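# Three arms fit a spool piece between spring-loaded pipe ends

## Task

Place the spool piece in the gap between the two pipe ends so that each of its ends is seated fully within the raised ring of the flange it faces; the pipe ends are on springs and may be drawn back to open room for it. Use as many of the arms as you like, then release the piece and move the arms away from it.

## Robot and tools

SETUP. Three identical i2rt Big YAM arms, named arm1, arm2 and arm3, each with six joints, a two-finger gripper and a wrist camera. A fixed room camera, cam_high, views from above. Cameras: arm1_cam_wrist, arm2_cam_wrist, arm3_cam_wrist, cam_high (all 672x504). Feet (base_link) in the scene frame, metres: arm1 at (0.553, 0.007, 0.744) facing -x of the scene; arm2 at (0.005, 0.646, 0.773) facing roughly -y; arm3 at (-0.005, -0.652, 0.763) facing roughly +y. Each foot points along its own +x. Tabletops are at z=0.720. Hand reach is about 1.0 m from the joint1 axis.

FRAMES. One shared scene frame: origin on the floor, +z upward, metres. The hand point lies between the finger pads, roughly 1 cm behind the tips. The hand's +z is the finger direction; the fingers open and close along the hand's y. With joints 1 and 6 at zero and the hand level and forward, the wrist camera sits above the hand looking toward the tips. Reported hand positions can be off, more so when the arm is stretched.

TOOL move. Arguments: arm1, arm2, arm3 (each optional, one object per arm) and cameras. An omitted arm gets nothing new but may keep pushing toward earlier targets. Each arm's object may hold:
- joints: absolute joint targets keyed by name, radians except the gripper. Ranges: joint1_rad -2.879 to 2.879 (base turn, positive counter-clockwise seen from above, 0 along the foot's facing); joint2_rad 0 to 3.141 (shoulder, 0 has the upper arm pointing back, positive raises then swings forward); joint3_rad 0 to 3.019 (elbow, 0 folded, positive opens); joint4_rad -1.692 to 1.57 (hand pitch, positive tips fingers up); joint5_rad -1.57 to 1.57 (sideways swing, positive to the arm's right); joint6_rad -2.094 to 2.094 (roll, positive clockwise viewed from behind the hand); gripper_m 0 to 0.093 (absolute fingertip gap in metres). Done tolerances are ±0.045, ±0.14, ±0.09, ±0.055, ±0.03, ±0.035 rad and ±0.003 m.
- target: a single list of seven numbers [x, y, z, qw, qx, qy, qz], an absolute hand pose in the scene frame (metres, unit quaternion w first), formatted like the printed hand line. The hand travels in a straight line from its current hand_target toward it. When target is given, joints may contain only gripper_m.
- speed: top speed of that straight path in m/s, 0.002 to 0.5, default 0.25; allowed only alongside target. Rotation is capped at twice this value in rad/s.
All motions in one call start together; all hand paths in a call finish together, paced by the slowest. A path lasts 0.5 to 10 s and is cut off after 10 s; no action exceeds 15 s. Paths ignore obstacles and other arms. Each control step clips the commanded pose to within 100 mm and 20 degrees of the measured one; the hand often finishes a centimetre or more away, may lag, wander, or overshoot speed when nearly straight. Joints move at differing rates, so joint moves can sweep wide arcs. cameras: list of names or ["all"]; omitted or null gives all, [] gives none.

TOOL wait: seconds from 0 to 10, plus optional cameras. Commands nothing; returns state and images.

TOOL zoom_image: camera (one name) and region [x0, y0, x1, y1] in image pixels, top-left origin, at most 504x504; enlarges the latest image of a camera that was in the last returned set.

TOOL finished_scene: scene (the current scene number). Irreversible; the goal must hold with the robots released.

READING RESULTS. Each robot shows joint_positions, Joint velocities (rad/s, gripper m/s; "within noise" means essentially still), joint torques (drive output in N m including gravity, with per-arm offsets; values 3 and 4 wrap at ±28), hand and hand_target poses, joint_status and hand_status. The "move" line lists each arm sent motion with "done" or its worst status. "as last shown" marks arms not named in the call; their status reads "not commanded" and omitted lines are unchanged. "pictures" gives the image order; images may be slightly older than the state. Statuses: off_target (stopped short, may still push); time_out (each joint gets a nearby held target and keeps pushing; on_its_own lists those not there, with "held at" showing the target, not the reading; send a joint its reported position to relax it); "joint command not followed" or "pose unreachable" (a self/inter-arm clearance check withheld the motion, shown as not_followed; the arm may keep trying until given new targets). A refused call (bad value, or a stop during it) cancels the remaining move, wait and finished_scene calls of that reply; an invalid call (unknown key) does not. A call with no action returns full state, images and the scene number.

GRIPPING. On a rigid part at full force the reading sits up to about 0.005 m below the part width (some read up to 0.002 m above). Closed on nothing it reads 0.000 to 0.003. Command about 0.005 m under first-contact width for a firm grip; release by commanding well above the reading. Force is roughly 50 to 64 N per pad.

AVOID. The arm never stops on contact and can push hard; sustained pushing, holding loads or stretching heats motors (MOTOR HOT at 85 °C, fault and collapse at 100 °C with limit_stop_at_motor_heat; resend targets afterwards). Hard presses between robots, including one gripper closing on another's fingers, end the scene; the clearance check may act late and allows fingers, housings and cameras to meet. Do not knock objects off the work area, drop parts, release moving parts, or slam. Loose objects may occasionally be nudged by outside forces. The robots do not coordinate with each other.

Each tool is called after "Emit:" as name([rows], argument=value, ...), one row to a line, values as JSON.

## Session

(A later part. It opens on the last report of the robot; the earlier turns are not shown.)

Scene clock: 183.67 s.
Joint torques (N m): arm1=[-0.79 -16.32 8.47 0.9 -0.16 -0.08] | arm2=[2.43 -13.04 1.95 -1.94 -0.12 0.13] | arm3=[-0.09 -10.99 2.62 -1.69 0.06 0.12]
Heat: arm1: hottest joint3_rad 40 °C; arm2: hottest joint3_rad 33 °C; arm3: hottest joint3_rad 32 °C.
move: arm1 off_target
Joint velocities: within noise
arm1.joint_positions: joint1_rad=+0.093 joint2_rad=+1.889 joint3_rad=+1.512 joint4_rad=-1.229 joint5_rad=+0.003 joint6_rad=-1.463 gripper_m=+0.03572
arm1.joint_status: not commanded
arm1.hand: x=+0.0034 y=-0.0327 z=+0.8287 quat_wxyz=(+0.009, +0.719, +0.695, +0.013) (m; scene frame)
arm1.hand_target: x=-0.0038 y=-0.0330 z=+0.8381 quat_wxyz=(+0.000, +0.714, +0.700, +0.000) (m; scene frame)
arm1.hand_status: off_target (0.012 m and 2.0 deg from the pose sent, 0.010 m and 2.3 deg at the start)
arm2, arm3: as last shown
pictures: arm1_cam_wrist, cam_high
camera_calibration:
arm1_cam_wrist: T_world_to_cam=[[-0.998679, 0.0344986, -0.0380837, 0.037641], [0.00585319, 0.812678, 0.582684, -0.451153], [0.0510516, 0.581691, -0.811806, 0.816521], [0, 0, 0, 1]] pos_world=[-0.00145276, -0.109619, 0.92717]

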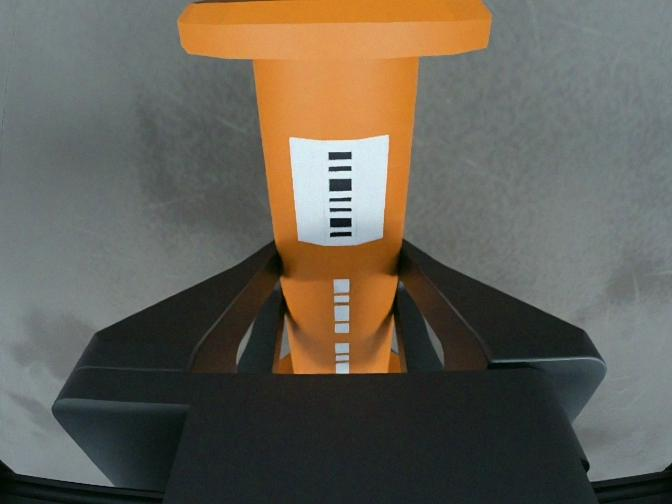

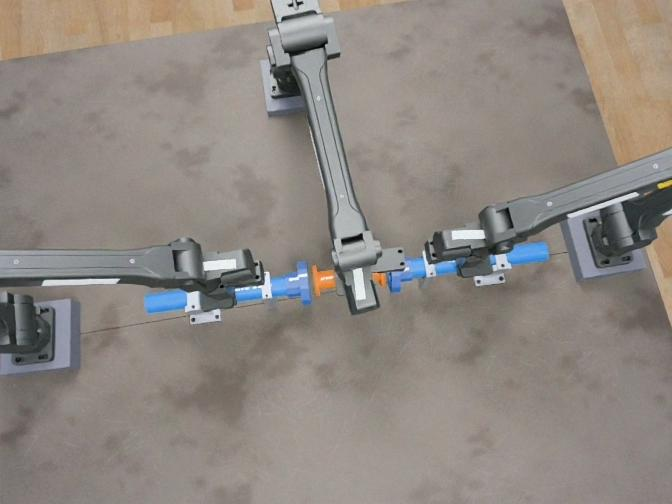

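Emit:
move(arm1={"joints": {"joint4_rad": -1.212}}, cameras=["arm1_cam_wrist", "cam_high"])

Scene clock: 201.80 s.
Joint torques (N m): arm1=[-0.79 -16.32 8.46 0.88 -0.16 -0.08] | arm2=[2.37 -13.16 1.98 -1.94 -0.12 0.13] | arm3=[-1.26 -11.99 2.69 -1.69 0.02 0.08]
Heat: arm1: hottest joint3_rad 38 °C; arm2: hottest joint3_rad 33 °C; arm3: hottest joint3_rad 32 °C.
move: arm1 done
Joint velocities: within noise
arm1.joint_positions: joint1_rad=+0.093 joint2_rad=+1.889 joint3_rad=+1.512 joint4_rad=-1.223 joint5_rad=+0.003 joint6_rad=-1.463 gripper_m=+0.03572
arm1.joint_status: all done
arm1.hand: x=+0.0019 y=-0.0328 z=+0.8286 quat_wxyz=(+0.007, +0.719, +0.695, +0.011) (m; scene frame)
arm1.hand_target: x=-0.0053 y=-0.0331 z=+0.8381 quat_wxyz=(-0.002, +0.714, +0.700, -0.002) (m; scene frame)
arm1.hand_status: not commanded
arm2, arm3: as last shown
pictures: arm1_cam_wrist, cam_high
camera_calibration:
arm1_cam_wrist: T_world_to_cam=[[-0.998903, 0.0341589, -0.0320417, 0.0312157], [0.00912365, 0.81296, 0.582248, -0.450624], [0.0459376, 0.581317, -0.812379, 0.817094], [0, 0, 0, 1]] pos_world=[-0.00224258, -0.109718, 0.927166]

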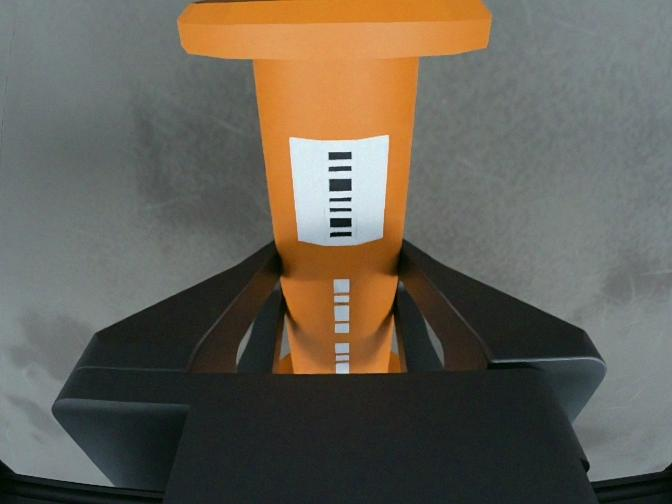

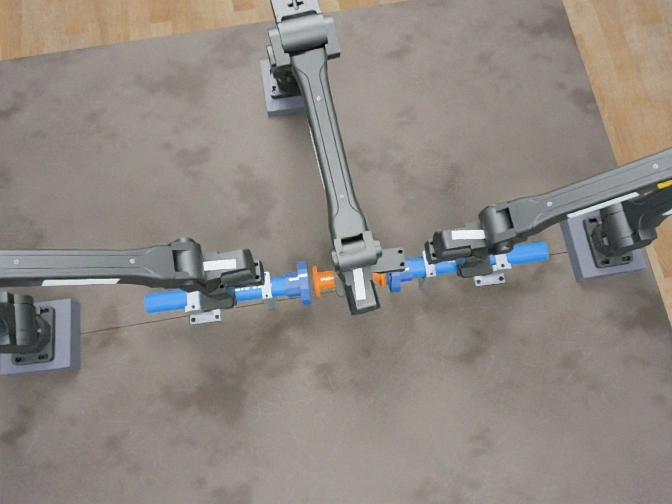

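Emit:
move(arm2={"target": [0.019, 0.243, 0.803, 0, 0.72, 0.694, 0], "speed": 0.02}, arm3={"target": [-0.009, -0.330, 0.8, 0, 0.686, -0.7276, 0], "speed": 0.02}, cameras=["arm1_cam_wrist", "cam_high"])

Emit:
zoom_image(camera="cam_high", region=[290, 250, 340, 310])

Emit:
zoom_image(camera="cam_high", region=[365, 240, 415, 300])

Emit:
zoom_image(camera="arm1_cam_wrist", region=[140, 0, 530, 120])

Scene clock: 215.27 s.
Joint torques (N m): arm1=[-0.85 -16.32 8.46 0.87 -0.16 -0.08] | arm2=[2.2 -10.64 5.71 -2.32 -0.14 0.11] | arm3=[-1.38 -8.12 6.31 -1.36 0.1 0.11]
Heat: arm1: hottest joint3_rad 38 °C; arm2: hottest joint3_rad 32 °C; arm3: hottest joint3_rad 32 °C.
move: arm2 off_target; arm3 off_target
Joint velocities: within noise
arm1.joint_positions: joint1_rad=+0.093 joint2_rad=+1.889 joint3_rad=+1.512 joint4_rad=-1.222 joint5_rad=+0.003 joint6_rad=-1.463 gripper_m=+0.03572
arm1.joint_status: not commanded
arm1.hand: x=+0.0018 y=-0.0328 z=+0.8286 quat_wxyz=(+0.007, +0.719, +0.695, +0.011) (m; scene frame)
arm1.hand_target: x=-0.0054 y=-0.0331 z=+0.8381 quat_wxyz=(-0.002, +0.714, +0.700, -0.002) (m; scene frame)
arm1.hand_status: not commanded
arm2.joint_positions: joint1_rad=+0.070 joint2_rad=+1.604 joint3_rad=+0.972 joint4_rad=-0.837 joint5_rad=+0.003 joint6_rad=+0.067 gripper_m=+0.03966
arm2.joint_status: not commanded
arm2.hand: x=+0.0131 y=+0.2108 z=+0.8145 quat_wxyz=(-0.040, -0.722, -0.689, +0.040) (m; scene frame)
arm2.hand_target: x=+0.0184 y=+0.2418 z=+0.8039 quat_wxyz=(+0.000, -0.720, -0.694, +0.001) (m; scene frame)
arm2.hand_status: off_target (0.035 m and 6.5 deg from the pose sent, 0.030 m and 6.4 deg at the start)
arm3.joint_positions: joint1_rad=+0.024 joint2_rad=+1.422 joint3_rad=+0.751 joint4_rad=-0.841 joint5_rad=-0.010 joint6_rad=+0.053 gripper_m=+0.03760
arm3.joint_status: not commanded
arm3.hand: x=-0.0111 y=-0.3056 z=+0.8002 quat_wxyz=(-0.024, +0.693, -0.720, -0.028) (m; scene frame)
arm3.hand_target: x=-0.0091 y=-0.3289 z=+0.7997 quat_wxyz=(-0.001, +0.686, -0.728, +0.000) (m; scene frame)
arm3.hand_status: off_target (0.024 m and 4.4 deg from the pose sent, 0.024 m and 4.4 deg at the start)
pictures: arm1_cam_wrist, cam_high
camera_calibration:
arm1_cam_wrist: T_world_to_cam=[[-0.998915, 0.0341452, -0.0316819, 0.0307813], [0.00932183, 0.812955, 0.582251, -0.450626], [0.0456371, 0.581324, -0.812391, 0.81711], [0, 0, 0, 1]] pos_world=[-0.00234197, -0.109718, 0.927166]

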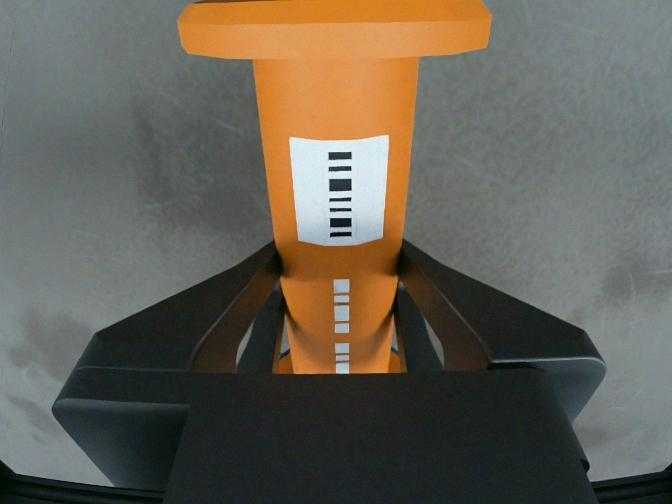

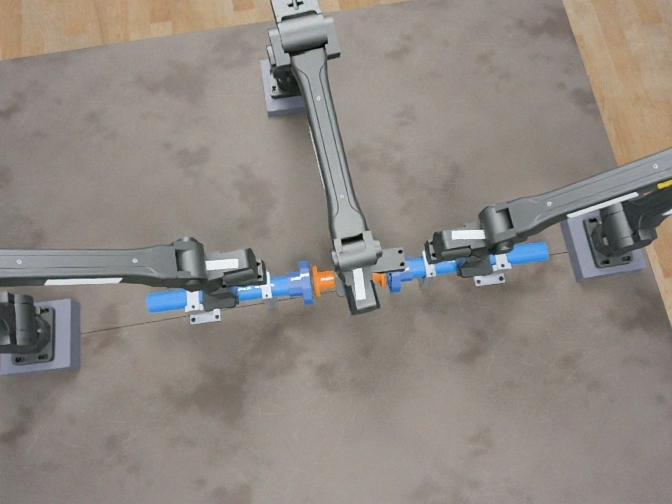

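Scaled by 8.400 from the camera's 672x504 image, which has a finer 960x720 frame.

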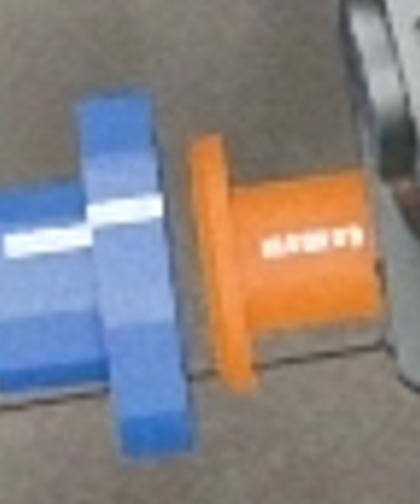

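Scaled by 8.400 from the camera's 672x504 image, which has a finer 960x720 frame.

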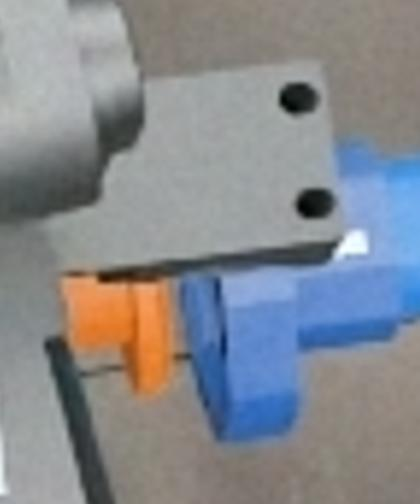

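Scaled by 1.292 from the camera's 672x504 image, which has a finer 960x720 frame.

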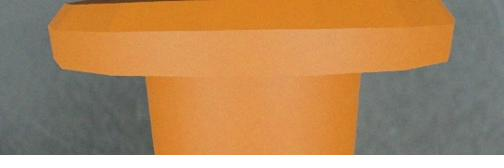

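Emit:
move(arm2={"target": [0.019, 0.231, 0.804, 0, 0.72, 0.694, 0], "speed": 0.02}, arm3={"target": [-0.009, -0.316, 0.801, 0, 0.686, -0.7276, 0], "speed": 0.02}, cameras=["arm1_cam_wrist", "cam_high"])

Emit:
zoom_image(camera="cam_high", region=[290, 250, 340, 310])

Emit:
zoom_image(camera="cam_high", region=[365, 240, 415, 300])

Emit:
zoom_image(camera="arm1_cam_wrist", region=[140, 0, 530, 120])

Scene clock: 229.83 s.
Joint torques (N m): arm1=[-0.85 -16.32 8.46 0.87 -0.16 -0.08] | arm2=[2.08 -10.4 6.53 -1.92 -0.14 0.1] | arm3=[-0.56 -8.7 7.15 -1.31 0.06 0.13]
Heat: arm1: hottest joint3_rad 37 °C; arm2: hottest joint3_rad 32 °C; arm3: hottest joint3_rad 32 °C.
move: arm2 off_target; arm3 off_target
Joint velocities: within noise
arm1: as last shown
arm2.joint_positions: joint1_rad=+0.070 joint2_rad=+1.623 joint3_rad=+0.997 joint4_rad=-0.860 joint5_rad=+0.003 joint6_rad=+0.067 gripper_m=+0.03966
arm2.joint_status: not commanded
arm2.hand: x=+0.0132 y=+0.2066 z=+0.8140 quat_wxyz=(-0.034, -0.723, -0.690, +0.034) (m; scene frame)
arm2.hand_target: x=+0.0185 y=+0.2305 z=+0.8048 quat_wxyz=(+0.000, -0.720, -0.694, +0.001) (m; scene frame)
arm2.hand_status: off_target (0.027 m and 5.5 deg from the pose sent, 0.023 m and 6.5 deg at the start)
arm3.joint_positions: joint1_rad=+0.024 joint2_rad=+1.446 joint3_rad=+0.778 joint4_rad=-0.854 joint5_rad=-0.009 joint6_rad=+0.053 gripper_m=+0.03760
arm3.joint_status: not commanded
arm3.hand: x=-0.0110 y=-0.2983 z=+0.8005 quat_wxyz=(-0.021, +0.693, -0.720, -0.024) (m; scene frame)
arm3.hand_target: x=-0.0091 y=-0.3154 z=+0.8010 quat_wxyz=(-0.001, +0.686, -0.728, +0.000) (m; scene frame)
arm3.hand_status: off_target (0.018 m and 3.8 deg from the pose sent, 0.011 m and 4.4 deg at the start)
pictures: arm1_cam_wrist, cam_high
camera_calibration:
arm1_cam_wrist: T_world_to_cam=[[-0.998915, 0.0341452, -0.0316819, 0.0307813], [0.00932183, 0.812955, 0.582251, -0.450626], [0.0456371, 0.581324, -0.812391, 0.81711], [0, 0, 0, 1]] pos_world=[-0.00234197, -0.109718, 0.927166]

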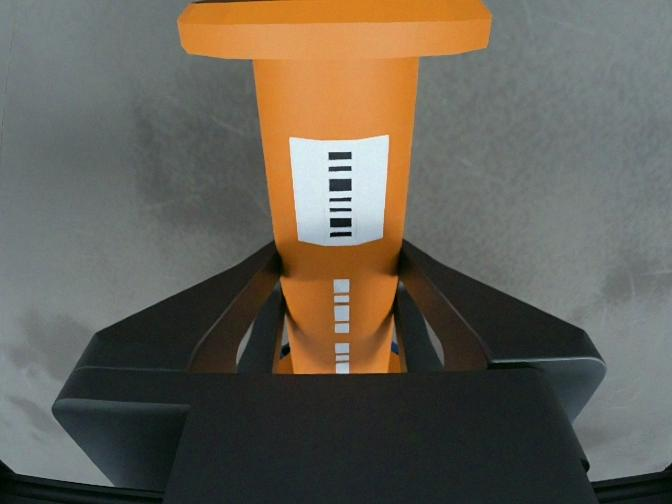

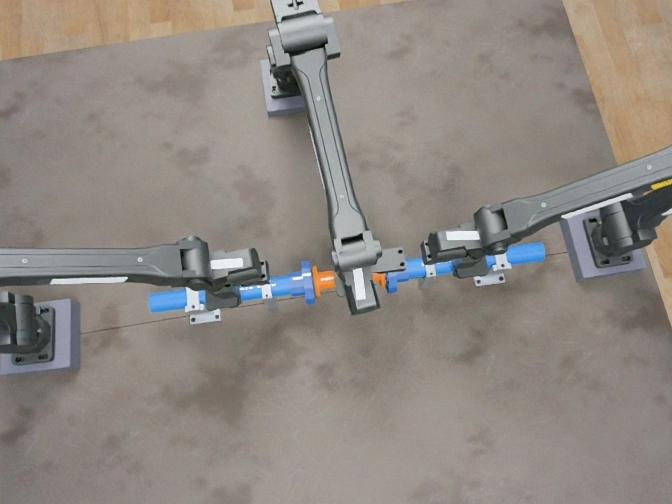

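Scaled by 8.400 from the camera's 672x504 image, which has a finer 960x720 frame.

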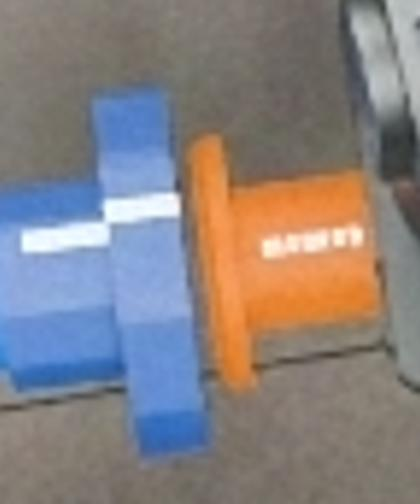

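Scaled by 8.400 from the camera's 672x504 image, which has a finer 960x720 frame.

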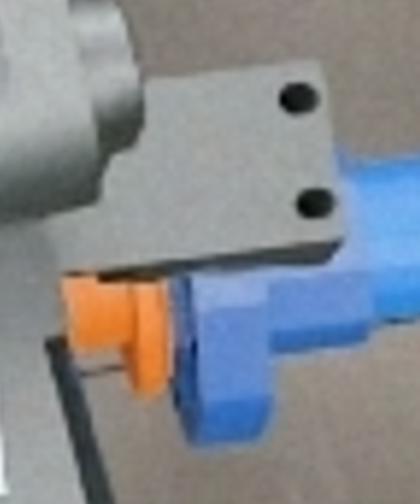

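Scaled by 1.292 from the camera's 672x504 image, which has a finer 960x720 frame.

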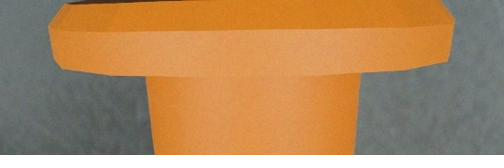

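Emit:
move(arm1={"joints": {"joint1_rad": 0.0855}}, cameras=["arm1_cam_wrist", "cam_high"])

Emit:
zoom_image(camera="cam_high", region=[290, 250, 340, 310])

Emit:
zoom_image(camera="cam_high", region=[365, 240, 415, 300])

Scene clock: 244.27 s.
Joint torques (N m): arm1=[-1.26 -16.26 8.46 0.87 -0.16 -0.08] | arm2=[2.08 -10.46 6.53 -1.89 -0.14 0.1] | arm3=[-0.79 -8.41 7.05 -1.28 -0.01 0.14]
Heat: arm1: hottest joint3_rad 37 °C; arm2: hottest joint3_rad 33 °C; arm3: hottest joint3_rad 33 °C.
move: arm1 done
Joint velocities: within noise
arm1.joint_positions: joint1_rad=+0.093 joint2_rad=+1.889 joint3_rad=+1.512 joint4_rad=-1.222 joint5_rad=+0.003 joint6_rad=-1.463 gripper_m=+0.03572
arm1.joint_status: all done
arm1.hand: x=+0.0018 y=-0.0328 z=+0.8286 quat_wxyz=(+0.007, +0.719, +0.695, +0.011) (m; scene frame)
arm1.hand_target: x=-0.0056 y=-0.0295 z=+0.8381 quat_wxyz=(-0.002, +0.716, +0.698, -0.002) (m; scene frame)
arm1.hand_status: not commanded
arm2, arm3: as last shown
arm2.hand: x=+0.0132 y=+0.2064 z=+0.8141 quat_wxyz=(-0.034, -0.723, -0.690, +0.034) (m; scene frame)
arm2.hand_target: x=+0.0185 y=+0.2303 z=+0.8049 quat_wxyz=(+0.000, -0.720, -0.694, +0.001) (m; scene frame)
arm3.hand: x=-0.0110 y=-0.2984 z=+0.8005 quat_wxyz=(-0.020, +0.693, -0.720, -0.023) (m; scene frame)
arm3.hand_target: x=-0.0091 y=-0.3154 z=+0.8010 quat_wxyz=(+0.000, +0.686, -0.728, +0.000) (m; scene frame)
pictures: arm1_cam_wrist, cam_high
camera_calibration:
arm1_cam_wrist: T_world_to_cam=[[-0.998915, 0.0341452, -0.0316819, 0.0307813], [0.00932183, 0.812955, 0.582251, -0.450626], [0.0456371, 0.581324, -0.812391, 0.81711], [0, 0, 0, 1]] pos_world=[-0.00234197, -0.109718, 0.927166]

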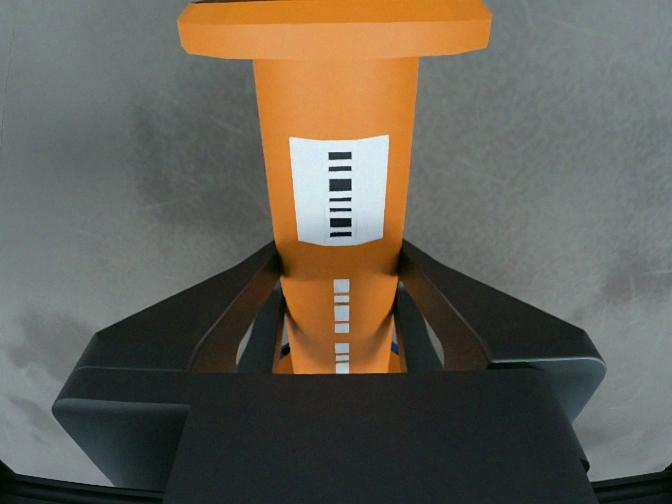

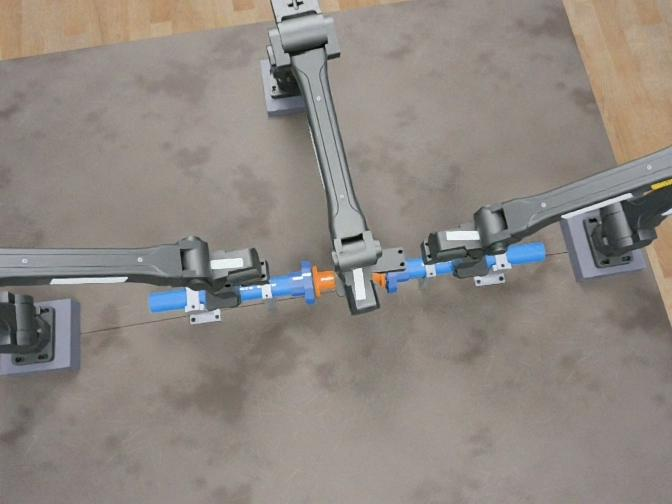

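Scaled by 8.400 from the camera's 672x504 image, which has a finer 960x720 frame.

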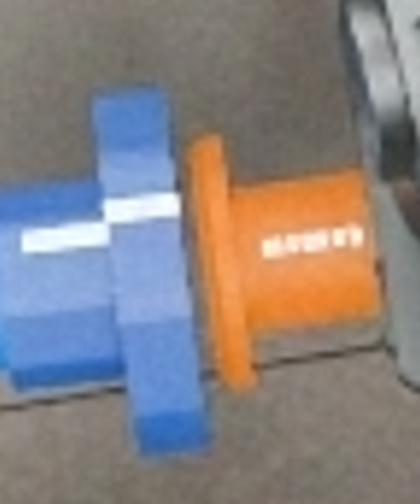

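Scaled by 8.400 from the camera's 672x504 image, which has a finer 960x720 frame.

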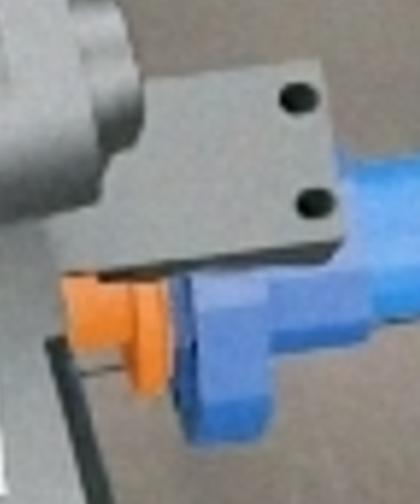

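Emit:
move(arm1={"joints": {"joint1_rad": 0.079}}, cameras=["arm1_cam_wrist", "cam_high"])

Emit:
zoom_image(camera="cam_high", region=[290, 250, 340, 310])

Emit:
zoom_image(camera="cam_high", region=[365, 240, 415, 300])

Scene clock: 249.10 s.
Joint torques (N m): arm1=[-1.26 -16.38 8.46 0.87 -0.16 -0.08] | arm2=[2.14 -10.52 6.54 -1.92 -0.14 0.1] | arm3=[-0.73 -8.64 7.2 -1.22 0 0.13]
Heat: arm1: hottest joint3_rad 37 °C; arm2: hottest joint3_rad 33 °C; arm3: hottest joint3_rad 33 °C.
move: arm1 done
Joint velocities: within noise
arm1.joint_positions: joint1_rad=+0.085 joint2_rad=+1.889 joint3_rad=+1.512 joint4_rad=-1.222 joint5_rad=+0.003 joint6_rad=-1.463 gripper_m=+0.03572
arm1.joint_status: all done
arm1.hand: x=+0.0015 y=-0.0284 z=+0.8286 quat_wxyz=(+0.007, +0.721, +0.692, +0.011) (m; scene frame)
arm1.hand_target: x=-0.0059 y=-0.0259 z=+0.8381 quat_wxyz=(-0.002, +0.718, +0.696, -0.002) (m; scene frame)
arm1.hand_status: not commanded
arm2, arm3: as last shown
pictures: arm1_cam_wrist, cam_high
camera_calibration:
arm1_cam_wrist: T_world_to_cam=[[-0.998608, 0.0421586, -0.031682, 0.0305713], [0.0158427, 0.81284, 0.582272, -0.454281], [0.0503001, 0.58096, -0.812377, 0.814502], [0, 0, 0, 1]] pos_world=[-0.00324375, -0.105223, 0.927166]

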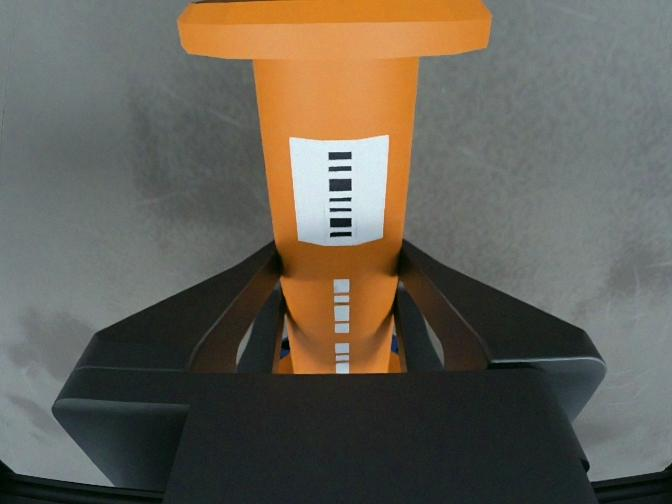

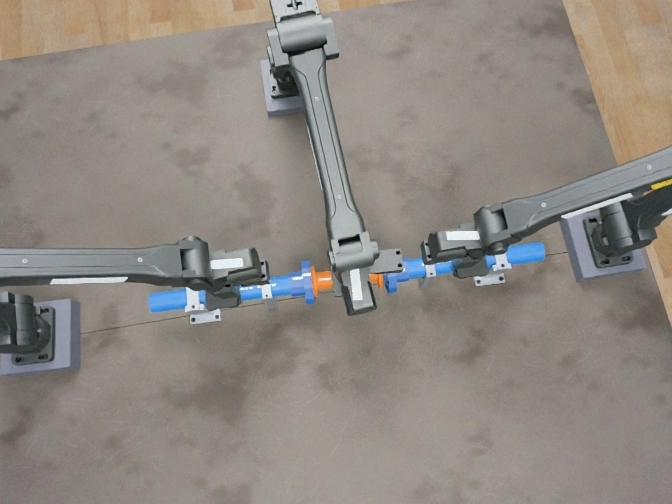

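Scaled by 8.400 from the camera's 672x504 image, which has a finer 960x720 frame.

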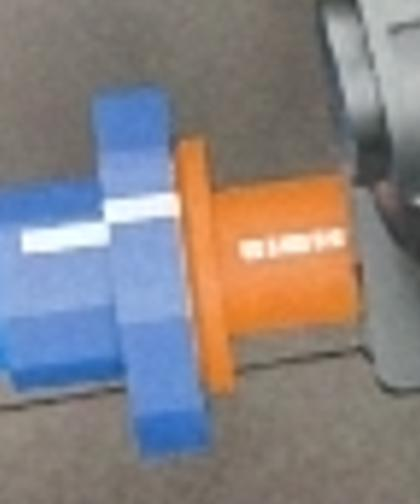

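Scaled by 8.400 from the camera's 672x504 image, which has a finer 960x720 frame.

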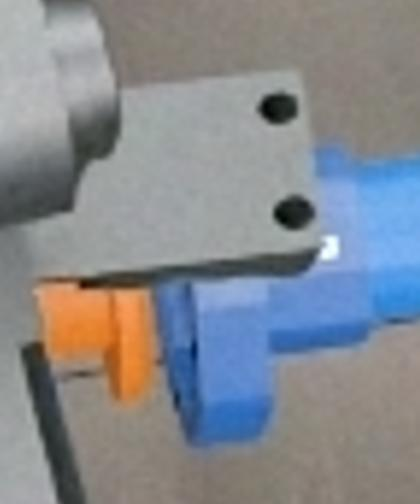

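Emit:
move(arm1={"joints": {"joint6_rad": -1.473}}, cameras=["arm2_cam_wrist", "arm3_cam_wrist"])

Scene clock: 258.53 s.
Joint torques (N m): arm1=[-1.2 -16.32 8.46 0.87 -0.16 -0.02] | arm2=[2.08 -10.46 6.53 -1.91 -0.14 0.1] | arm3=[-0.5 -7.77 6.95 -1.43 0.01 0.13]
Heat: arm1: hottest joint3_rad 37 °C; arm2: hottest joint3_rad 34 °C; arm3: hottest joint3_rad 33 °C.
move: arm1 done
Joint velocities: within noise
arm1.joint_positions: joint1_rad=+0.085 joint2_rad=+1.889 joint3_rad=+1.512 joint4_rad=-1.222 joint5_rad=+0.003 joint6_rad=-1.463 gripper_m=+0.03572
arm1.joint_status: all done
arm1.hand: x=+0.0015 y=-0.0284 z=+0.8286 quat_wxyz=(+0.007, +0.721, +0.692, +0.011) (m; scene frame)
arm1.hand_target: x=-0.0059 y=-0.0259 z=+0.8381 quat_wxyz=(-0.002, +0.720, +0.694, -0.002) (m; scene frame)
arm1.hand_status: not commanded
arm2, arm3: as last shown
pictures: arm2_cam_wrist, arm3_cam_wrist
camera_calibration:
arm2_cam_wrist: T_world_to_cam=[[-0.998564, 0.0535476, -0.00129401, 0.00543474], [0.0453933, 0.858832, 0.510242, -0.587963], [0.0284336, 0.509451, -0.86003, 0.71558], [0, 0, 0, 1]] pos_world=[0.01177, 0.140117, 0.915431]
arm3_cam_wrist: T_world_to_cam=[[0.999208, -0.0395055, -0.00470517, 0.00304054], [-0.0310382, -0.848051, 0.529005, -0.67126], [-0.0248888, -0.52844, -0.848605, 0.645279], [0, 0, 0, 1]] pos_world=[-0.00781257, -0.228151, 0.902702]

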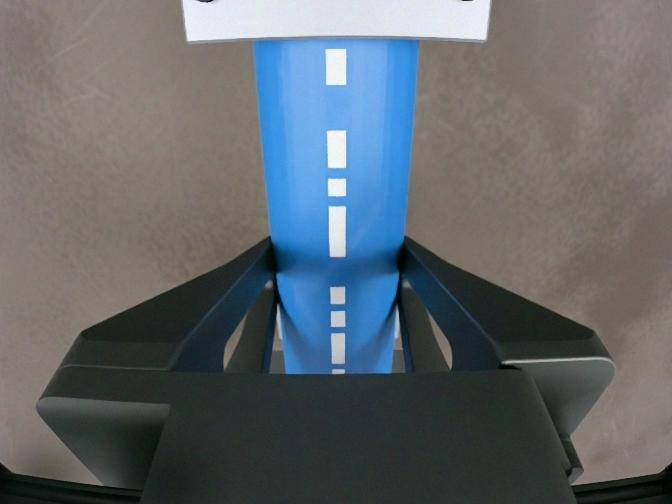

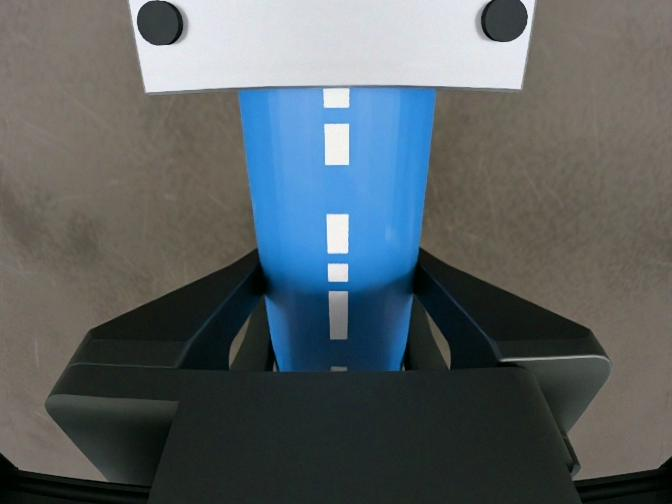

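Emit:
move(arm1={"joints": {"joint2_rad": 1.866, "joint6_rad": -1.480}}, cameras=[])

Emit:
move(arm1={"joints": {"joint2_rad": 1.862, "joint6_rad": -1.485}}, cameras=[])

Emit:
move(arm1={"joints": {"joint2_rad": 1.858}}, cameras=[])

Scene clock: 265.33 s.
Joint torques (N m): arm1=[-1.2 -17.14 8.46 0.87 -0.16 -0.09] | arm2=[2.08 -10.46 6.52 -1.89 -0.15 0.1] | arm3=[-0.85 -8.18 7.16 -1.39 0.01 0.11]
Heat: arm1: hottest joint3_rad 37 °C; arm2: hottest joint3_rad 34 °C; arm3: hottest joint3_rad 33 °C.
move: arm1 done
Joint velocities: within noise
arm1.joint_positions: joint1_rad=+0.085 joint2_rad=+1.889 joint3_rad=+1.512 joint4_rad=-1.222 joint5_rad=+0.003 joint6_rad=-1.464 gripper_m=+0.03572
arm1.joint_status: all done
arm1.hand: x=+0.0015 y=-0.0284 z=+0.8286 quat_wxyz=(+0.007, +0.721, +0.693, +0.011) (m; scene frame)
arm1.hand_target: x=-0.0063 y=-0.0259 z=+0.8446 quat_wxyz=(-0.006, +0.718, +0.696, -0.007) (m; scene frame)
arm1.hand_status: not commanded
arm2, arm3: as last shown
pictures: none
No camera images: "cameras" was empty.

Scene clock: 265.67 s.
Joint torques (N m): arm1=[-1.2 -17.44 8.46 0.88 -0.16 -0.09] | arm2=[2.08 -10.46 6.53 -1.89 -0.14 0.1] | arm3=[-0.44 -7.94 6.93 -1.18 0.01 0.1]
Heat: arm1: hottest joint3_rad 37 °C; arm2: hottest joint3_rad 34 °C; arm3: hottest joint3_rad 33 °C.
move: arm1 done
Joint velocities: within noise
arm1.joint_positions: joint1_rad=+0.085 joint2_rad=+1.889 joint3_rad=+1.512 joint4_rad=-1.222 joint5_rad=+0.003 joint6_rad=-1.469 gripper_m=+0.03572
arm1.joint_status: all done
arm1.hand: x=+0.0015 y=-0.0284 z=+0.8286 quat_wxyz=(+0.007, +0.720, +0.694, +0.011) (m; scene frame)
arm1.hand_target: x=-0.0064 y=-0.0259 z=+0.8467 quat_wxyz=(-0.007, +0.716, +0.698, -0.008) (m; scene frame)
arm1.hand_status: not commanded
arm2, arm3: as last shown
pictures: none
No camera images: "cameras" was empty.

Scene clock: 266.00 s.
Joint torques (N m): arm1=[-1.2 -17.67 8.46 0.87 -0.15 -0.08] | arm2=[2.08 -10.46 6.52 -1.91 -0.14 0.1] | arm3=[-0.97 -8.12 6.95 -1.37 0.01 0.15]
Heat: arm1: hottest joint3_rad 37 °C; arm2: hottest joint3_rad 34 °C; arm3: hottest joint3_rad 33 °C.
move: arm1 done
Joint velocities: within noise
arm1.joint_positions: joint1_rad=+0.085 joint2_rad=+1.889 joint3_rad=+1.512 joint4_rad=-1.222 joint5_rad=+0.003 joint6_rad=-1.470 gripper_m=+0.03572
arm1.joint_status: all done
arm1.hand: x=+0.0015 y=-0.0284 z=+0.8286 quat_wxyz=(+0.007, +0.719, +0.695, +0.011) (m; scene frame)
arm1.hand_target: x=-0.0065 y=-0.0259 z=+0.8489 quat_wxyz=(-0.009, +0.716, +0.698, -0.010) (m; scene frame)
arm1.hand_status: not commanded
arm2, arm3: as last shown
pictures: none
No camera images: "cameras" was empty.

Emit:
move(arm1={"joints": {"joint2_rad": 1.854}}, cameras=[])

Emit:
move(arm1={"joints": {"joint2_rad": 1.850}}, cameras=[])

Emit:
move(arm1={"joints": {"joint2_rad": 1.847}}, cameras=[])

Scene clock: 269.47 s.
Joint torques (N m): arm1=[-1.2 -18.02 8.47 0.88 -0.16 -0.08] | arm2=[2.14 -10.4 6.52 -1.91 -0.15 0.1] | arm3=[-1.32 -8.64 7.02 -1.21 -0.09 0.11]
Heat: arm1: hottest joint3_rad 37 °C; arm2: hottest joint3_rad 34 °C; arm3: hottest joint3_rad 33 °C.
move: arm1 done
Joint velocities: within noise
arm1.joint_positions: joint1_rad=+0.085 joint2_rad=+1.889 joint3_rad=+1.512 joint4_rad=-1.222 joint5_rad=+0.003 joint6_rad=-1.470 gripper_m=+0.03572
arm1.joint_status: all done
arm1.hand: x=+0.0015 y=-0.0284 z=+0.8286 quat_wxyz=(+0.007, +0.719, +0.695, +0.011) (m; scene frame)
arm1.hand_target: x=-0.0066 y=-0.0259 z=+0.8510 quat_wxyz=(-0.010, +0.716, +0.698, -0.011) (m; scene frame)
arm1.hand_status: not commanded
arm2, arm3: as last shown
pictures: none
No camera images: "cameras" was empty.

Scene clock: 269.80 s.
Joint torques (N m): arm1=[-1.2 -18.26 8.47 0.87 -0.16 -0.08] | arm2=[2.02 -10.46 6.52 -1.89 -0.15 0.1] | arm3=[-0.85 -8.64 7.31 -1.31 0.02 0.16]
Heat: arm1: hottest joint3_rad 37 °C; arm2: hottest joint3_rad 34 °C; arm3: hottest joint3_rad 33 °C.
move: arm1 done
Joint velocities: within noise
arm1.joint_positions: joint1_rad=+0.085 joint2_rad=+1.889 joint3_rad=+1.512 joint4_rad=-1.222 joint5_rad=+0.003 joint6_rad=-1.470 gripper_m=+0.03572
arm1.joint_status: all done
arm1.hand: x=+0.0015 y=-0.0284 z=+0.8286 quat_wxyz=(+0.007, +0.719, +0.695, +0.011) (m; scene frame)
arm1.hand_target: x=-0.0067 y=-0.0259 z=+0.8532 quat_wxyz=(-0.011, +0.716, +0.698, -0.013) (m; scene frame)
arm1.hand_status: not commanded
arm2.joint_positions: joint1_rad=+0.070 joint2_rad=+1.623 joint3_rad=+0.997 joint4_rad=-0.860 joint5_rad=+0.003 joint6_rad=+0.067 gripper_m=+0.03966
arm2.joint_status: not commanded
arm2.hand: x=+0.0132 y=+0.2064 z=+0.8141 quat_wxyz=(-0.034, -0.723, -0.690, +0.034) (m; scene frame)
arm2.hand_target: x=+0.0185 y=+0.2303 z=+0.8049 quat_wxyz=(+0.000, -0.720, -0.694, +0.001) (m; scene frame)
arm2.hand_status: not commanded
arm3.joint_positions: joint1_rad=+0.024 joint2_rad=+1.446 joint3_rad=+0.778 joint4_rad=-0.854 joint5_rad=-0.009 joint6_rad=+0.053 gripper_m=+0.03760
arm3.joint_status: not commanded
arm3.hand: x=-0.0110 y=-0.2984 z=+0.8005 quat_wxyz=(-0.020, +0.693, -0.720, -0.023) (m; scene frame)
arm3.hand_target: x=-0.0091 y=-0.3154 z=+0.8010 quat_wxyz=(+0.000, +0.686, -0.728, +0.000) (m; scene frame)
arm3.hand_status: not commanded
pictures: none
No camera images: "cameras" was empty.

Scene clock: 270.10 s.
Joint torques (N m): arm1=[-1.2 -18.32 8.49 0.87 -0.16 -0.08] | arm2=[2.02 -10.52 6.52 -1.89 -0.15 0.1] | arm3=[-0.97 -7 6.95 -1.35 0.01 0.12]
Heat: arm1: hottest joint3_rad 37 °C; arm2: hottest joint3_rad 34 °C; arm3: hottest joint3_rad 33 °C.
move: arm1 done
Joint velocities: within noise
arm1.joint_positions: joint1_rad=+0.085 joint2_rad=+1.886 joint3_rad=+1.512 joint4_rad=-1.222 joint5_rad=+0.003 joint6_rad=-1.470 gripper_m=+0.03572
arm1.joint_status: all done
arm1.hand: x=+0.0014 y=-0.0284 z=+0.8300 quat_wxyz=(+0.006, +0.719, +0.695, +0.010) (m; scene frame)
arm1.hand_target: x=-0.0067 y=-0.0259 z=+0.8548 quat_wxyz=(-0.012, +0.716, +0.698, -0.014) (m; scene frame)
arm1.hand_status: not commanded
arm2, arm3: as last shown
pictures: none
No camera images: "cameras" was empty.

Emit:
move(arm2={"target": [0.019, 0.222, 0.805, 0, 0.72, 0.694, 0], "speed": 0.02}, arm3={"target": [-0.009, -0.307, 0.802, 0, 0.686, -0.7276, 0], "speed": 0.02}, cameras=["arm1_cam_wrist", "cam_high"])

Emit:
zoom_image(camera="cam_high", region=[290, 250, 340, 310])

Emit:
zoom_image(camera="cam_high", region=[365, 240, 415, 300])

Scene clock: 276.37 s.
Joint torques (N m): arm1=[-1.2 -18.2 8.47 0.88 -0.16 -0.08] | arm2=[2.08 -10.29 7.19 -1.59 -0.15 0.09] | arm3=[-1.26 -8 7.62 -1.13 -0.05 0.08]
Heat: arm1: hottest joint3_rad 37 °C; arm2: hottest joint3_rad 34 °C; arm3: hottest joint3_rad 33 °C.
move: arm2 off_target; arm3 off_target
Joint velocities: within noise
arm1.joint_positions: joint1_rad=+0.085 joint2_rad=+1.884 joint3_rad=+1.512 joint4_rad=-1.222 joint5_rad=+0.003 joint6_rad=-1.470 gripper_m=+0.03572
arm1.joint_status: not commanded
arm1.hand: x=+0.0013 y=-0.0284 z=+0.8309 quat_wxyz=(+0.006, +0.719, +0.695, +0.009) (m; scene frame)
arm1.hand_target: x=-0.0068 y=-0.0259 z=+0.8548 quat_wxyz=(-0.012, +0.716, +0.698, -0.014) (m; scene frame)
arm1.hand_status: not commanded
arm2.joint_positions: joint1_rad=+0.070 joint2_rad=+1.637 joint3_rad=+1.016 joint4_rad=-0.877 joint5_rad=+0.003 joint6_rad=+0.067 gripper_m=+0.03966
arm2.joint_status: not commanded
arm2.hand: x=+0.0132 y=+0.2033 z=+0.8141 quat_wxyz=(-0.029, -0.723, -0.690, +0.030) (m; scene frame)
arm2.hand_target: x=+0.0186 y=+0.2217 z=+0.8056 quat_wxyz=(+0.000, -0.720, -0.694, +0.001) (m; scene frame)
arm2.hand_status: off_target (0.022 m and 4.8 deg from the pose sent, 0.019 m and 5.5 deg at the start)
arm3.joint_positions: joint1_rad=+0.024 joint2_rad=+1.462 joint3_rad=+0.796 joint4_rad=-0.863 joint5_rad=-0.009 joint6_rad=+0.053 gripper_m=+0.03760
arm3.joint_status: not commanded
arm3.hand: x=-0.0110 y=-0.2937 z=+0.8007 quat_wxyz=(-0.018, +0.693, -0.720, -0.021) (m; scene frame)
arm3.hand_target: x=-0.0091 y=-0.3065 z=+0.8021 quat_wxyz=(-0.001, +0.686, -0.728, +0.000) (m; scene frame)
arm3.hand_status: off_target (0.014 m and 3.4 deg from the pose sent, 0.009 m and 3.8 deg at the start)
pictures: arm1_cam_wrist, cam_high
camera_calibration:
arm1_cam_wrist: T_world_to_cam=[[-0.998998, 0.0353017, -0.0275207, 0.0267611], [0.0127068, 0.813193, 0.581855, -0.455218], [0.0429201, 0.580922, -0.812827, 0.816725], [0, 0, 0, 1]] pos_world=[-0.00253527, -0.105218, 0.929463]

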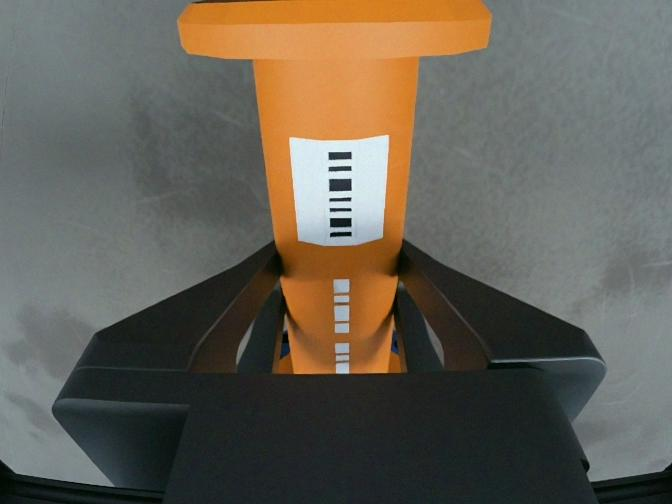

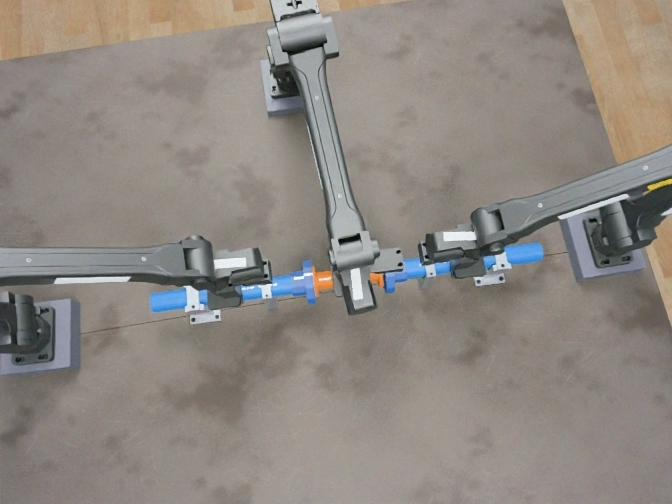

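Scaled by 8.400 from the camera's 672x504 image, which has a finer 960x720 frame.

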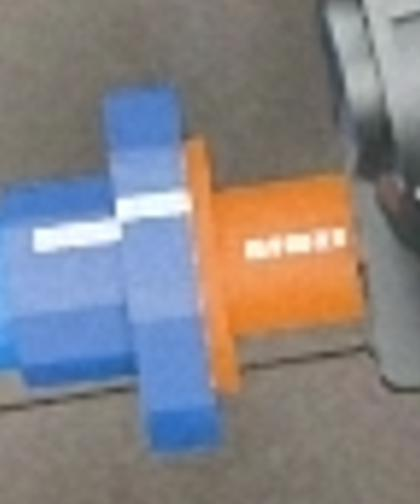

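Scaled by 8.400 from the camera's 672x504 image, which has a finer 960x720 frame.

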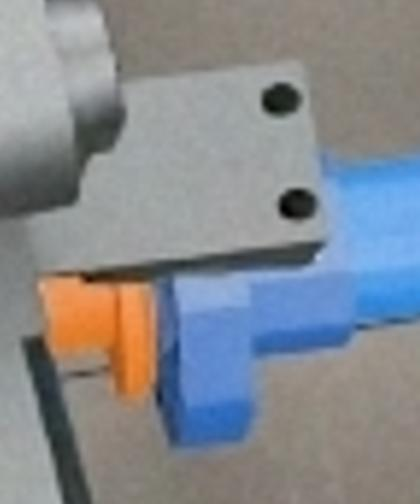

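Emit:
move(arm2={"target": [0.019, 0.213, 0.807, 0, 0.72, 0.694, 0], "speed": 0.02}, arm3={"target": [-0.009, -0.299, 0.803, 0, 0.686, -0.7276, 0], "speed": 0.02}, cameras=["arm1_cam_wrist", "cam_high"])

Emit:
zoom_image(camera="cam_high", region=[290, 250, 340, 310])

Emit:
zoom_image(camera="cam_high", region=[365, 240, 415, 300])

Scene clock: 284.57 s.
Joint torques (N m): arm1=[-1.2 -18.2 8.49 0.88 -0.07 -0.08] | arm2=[1.96 -10.23 7.98 -1.26 -0.16 0.09] | arm3=[-1.08 -7.88 8.35 -0.84 -0.03 0.11]
Heat: arm1: hottest joint3_rad 37 °C; arm2: hottest joint3_rad 35 °C; arm3: hottest joint3_rad 34 °C.
move: arm2 off_target; arm3 off_target
Joint velocities: within noise
arm1: as last shown
arm1.joint_positions: joint1_rad=+0.085 joint2_rad=+1.884 joint3_rad=+1.512 joint4_rad=-1.222 joint5_rad=+0.001 joint6_rad=-1.470 gripper_m=+0.03572
arm1.hand: x=+0.0014 y=-0.0289 z=+0.8309 quat_wxyz=(+0.007, +0.719, +0.695, +0.008) (m; scene frame)
arm2.joint_positions: joint1_rad=+0.070 joint2_rad=+1.651 joint3_rad=+1.035 joint4_rad=-0.899 joint5_rad=+0.003 joint6_rad=+0.067 gripper_m=+0.03966
arm2.joint_status: not commanded
arm2.hand: x=+0.0133 y=+0.2010 z=+0.8143 quat_wxyz=(-0.023, -0.723, -0.690, +0.024) (m; scene frame)
arm2.hand_target: x=+0.0188 y=+0.2129 z=+0.8075 quat_wxyz=(+0.000, -0.720, -0.694, +0.001) (m; scene frame)
arm2.hand_status: off_target (0.015 m and 3.9 deg from the pose sent, 0.013 m and 4.8 deg at the start)
arm3.joint_positions: joint1_rad=+0.024 joint2_rad=+1.476 joint3_rad=+0.811 joint4_rad=-0.873 joint5_rad=-0.008 joint6_rad=+0.053 gripper_m=+0.03760
arm3.joint_status: not commanded
arm3.hand: x=-0.0110 y=-0.2899 z=+0.8009 quat_wxyz=(-0.016, +0.693, -0.720, -0.018) (m; scene frame)
arm3.hand_target: x=-0.0091 y=-0.2988 z=+0.8031 quat_wxyz=(+0.000, +0.686, -0.727, +0.000) (m; scene frame)
arm3.hand_status: off_target (0.010 m and 3.0 deg from the pose sent, 0.006 m and 3.3 deg at the start)
pictures: arm1_cam_wrist, cam_high
camera_calibration:
arm1_cam_wrist: T_world_to_cam=[[-0.99899, 0.0352632, -0.0278358, 0.0270621], [0.0126097, 0.814776, 0.579639, -0.452949], [0.0431199, 0.578703, -0.814398, 0.818229], [0, 0, 0, 1]] pos_world=[-0.00253564, -0.105414, 0.929664]

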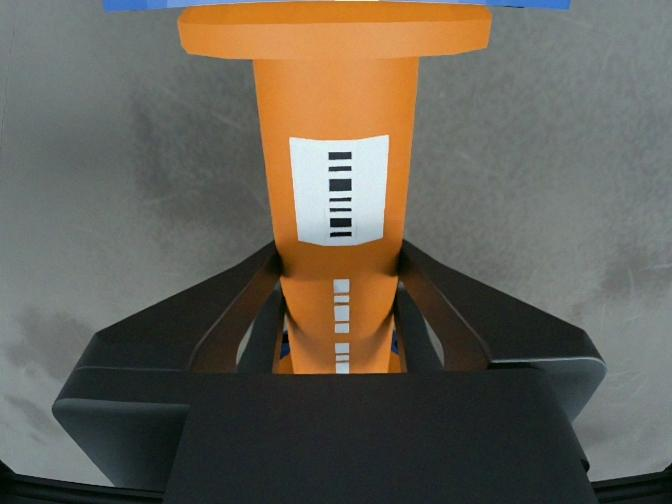

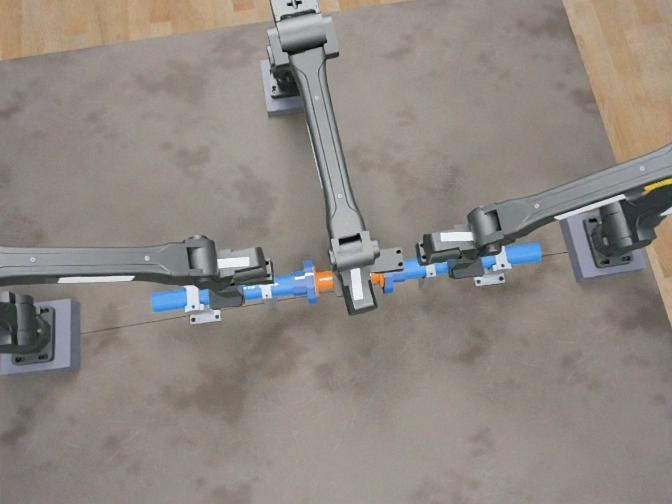

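Scaled by 8.400 from the camera's 672x504 image, which has a finer 960x720 frame.

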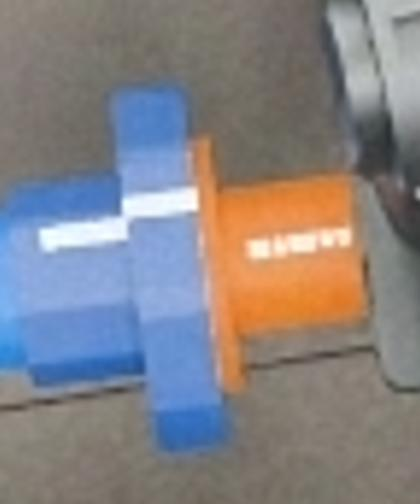

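Scaled by 8.400 from the camera's 672x504 image, which has a finer 960x720 frame.

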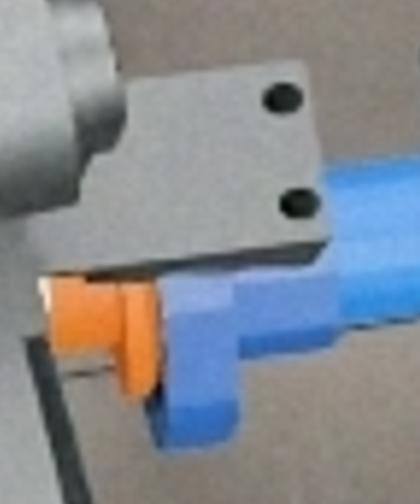

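Emit:
move(arm3={"target": [-0.009, -0.290, 0.804, 0, 0.686, -0.7276, 0], "speed": 0.02}, cameras=["arm1_cam_wrist", "cam_high"])

Emit:
zoom_image(camera="cam_high", region=[290, 250, 340, 310])

Emit:
zoom_image(camera="cam_high", region=[365, 240, 415, 300])

Emit:
zoom_image(camera="arm1_cam_wrist", region=[90, 0, 590, 70])

Scene clock: 293.37 s.
Joint torques (N m): arm1=[-1.2 -18.2 8.61 0.83 -0.06 -0.08] | arm2=[2.02 -10.23 7.95 -1.26 -0.16 0.09] | arm3=[-0.67 -8.29 8.85 -0.72 -0.07 0.13]
Heat: arm1: hottest joint3_rad 37 °C; arm2: hottest joint3_rad 34 °C; arm3: hottest joint3_rad 34 °C.
move: arm3 off_target
Joint velocities: within noise
arm1.joint_positions: joint1_rad=+0.085 joint2_rad=+1.884 joint3_rad=+1.510 joint4_rad=-1.221 joint5_rad=+0.001 joint6_rad=-1.470 gripper_m=+0.03572
arm1.joint_status: not commanded
arm1.hand: x=+0.0016 y=-0.0289 z=+0.8303 quat_wxyz=(+0.007, +0.719, +0.695, +0.008) (m; scene frame)
arm1.hand_target: x=-0.0067 y=-0.0259 z=+0.8548 quat_wxyz=(-0.012, +0.716, +0.698, -0.014) (m; scene frame)
arm1.hand_status: not commanded
arm2: as last shown
arm2.hand: x=+0.0133 y=+0.2010 z=+0.8142 quat_wxyz=(-0.023, -0.723, -0.690, +0.024) (m; scene frame)
arm2.hand_target: x=+0.0188 y=+0.2129 z=+0.8074 quat_wxyz=(+0.000, -0.720, -0.694, +0.001) (m; scene frame)
arm3.joint_positions: joint1_rad=+0.024 joint2_rad=+1.492 joint3_rad=+0.828 joint4_rad=-0.884 joint5_rad=-0.007 joint6_rad=+0.053 gripper_m=+0.03760
arm3.joint_status: not commanded
arm3.hand: x=-0.0110 y=-0.2864 z=+0.8004 quat_wxyz=(-0.012, +0.693, -0.721, -0.013) (m; scene frame)
arm3.hand_target: x=-0.0090 y=-0.2901 z=+0.8040 quat_wxyz=(+0.000, +0.686, -0.728, +0.000) (m; scene frame)
arm3.hand_status: off_target (0.005 m and 2.4 deg from the pose sent, 0.004 m and 2.9 deg at the start)
pictures: arm1_cam_wrist, cam_high
camera_calibration:
arm1_cam_wrist: T_world_to_cam=[[-0.99899, 0.0352632, -0.0278358, 0.027248], [0.0126097, 0.814776, 0.579639, -0.452661], [0.0431199, 0.578703, -0.814398, 0.817813], [0, 0, 0, 1]] pos_world=[-0.00233564, -0.105414, 0.929164]

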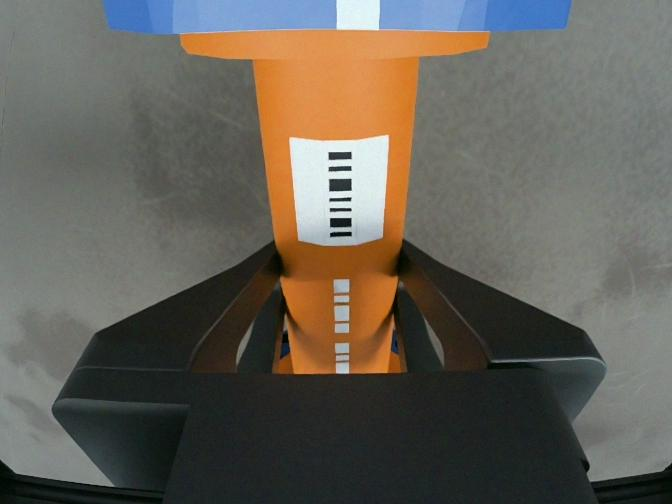

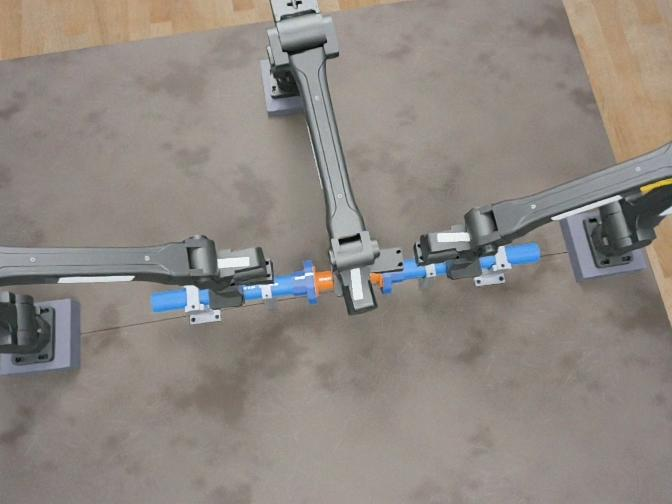

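Scaled by 8.400 from the camera's 672x504 image, which has a finer 960x720 frame.

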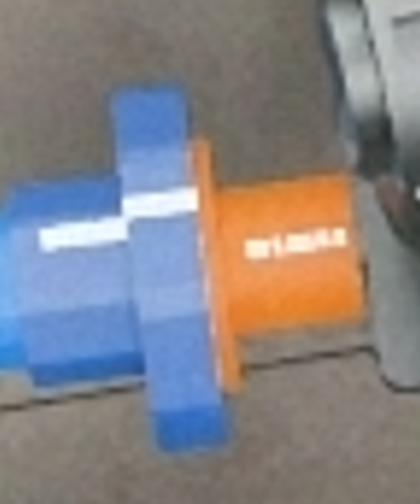

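Scaled by 8.400 from the camera's 672x504 image, which has a finer 960x720 frame.

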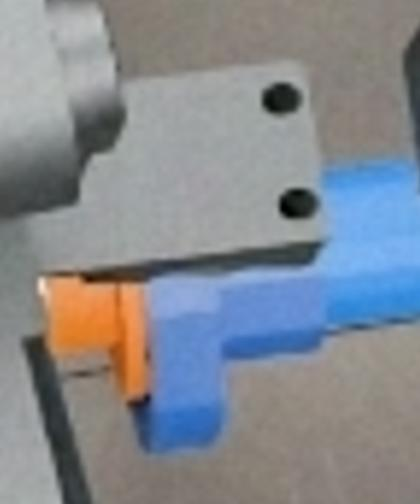

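Scaled by 1.008 from the camera's 672x504 image, which has a finer 960x720 frame.

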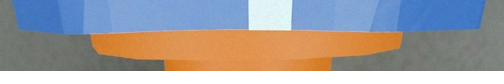

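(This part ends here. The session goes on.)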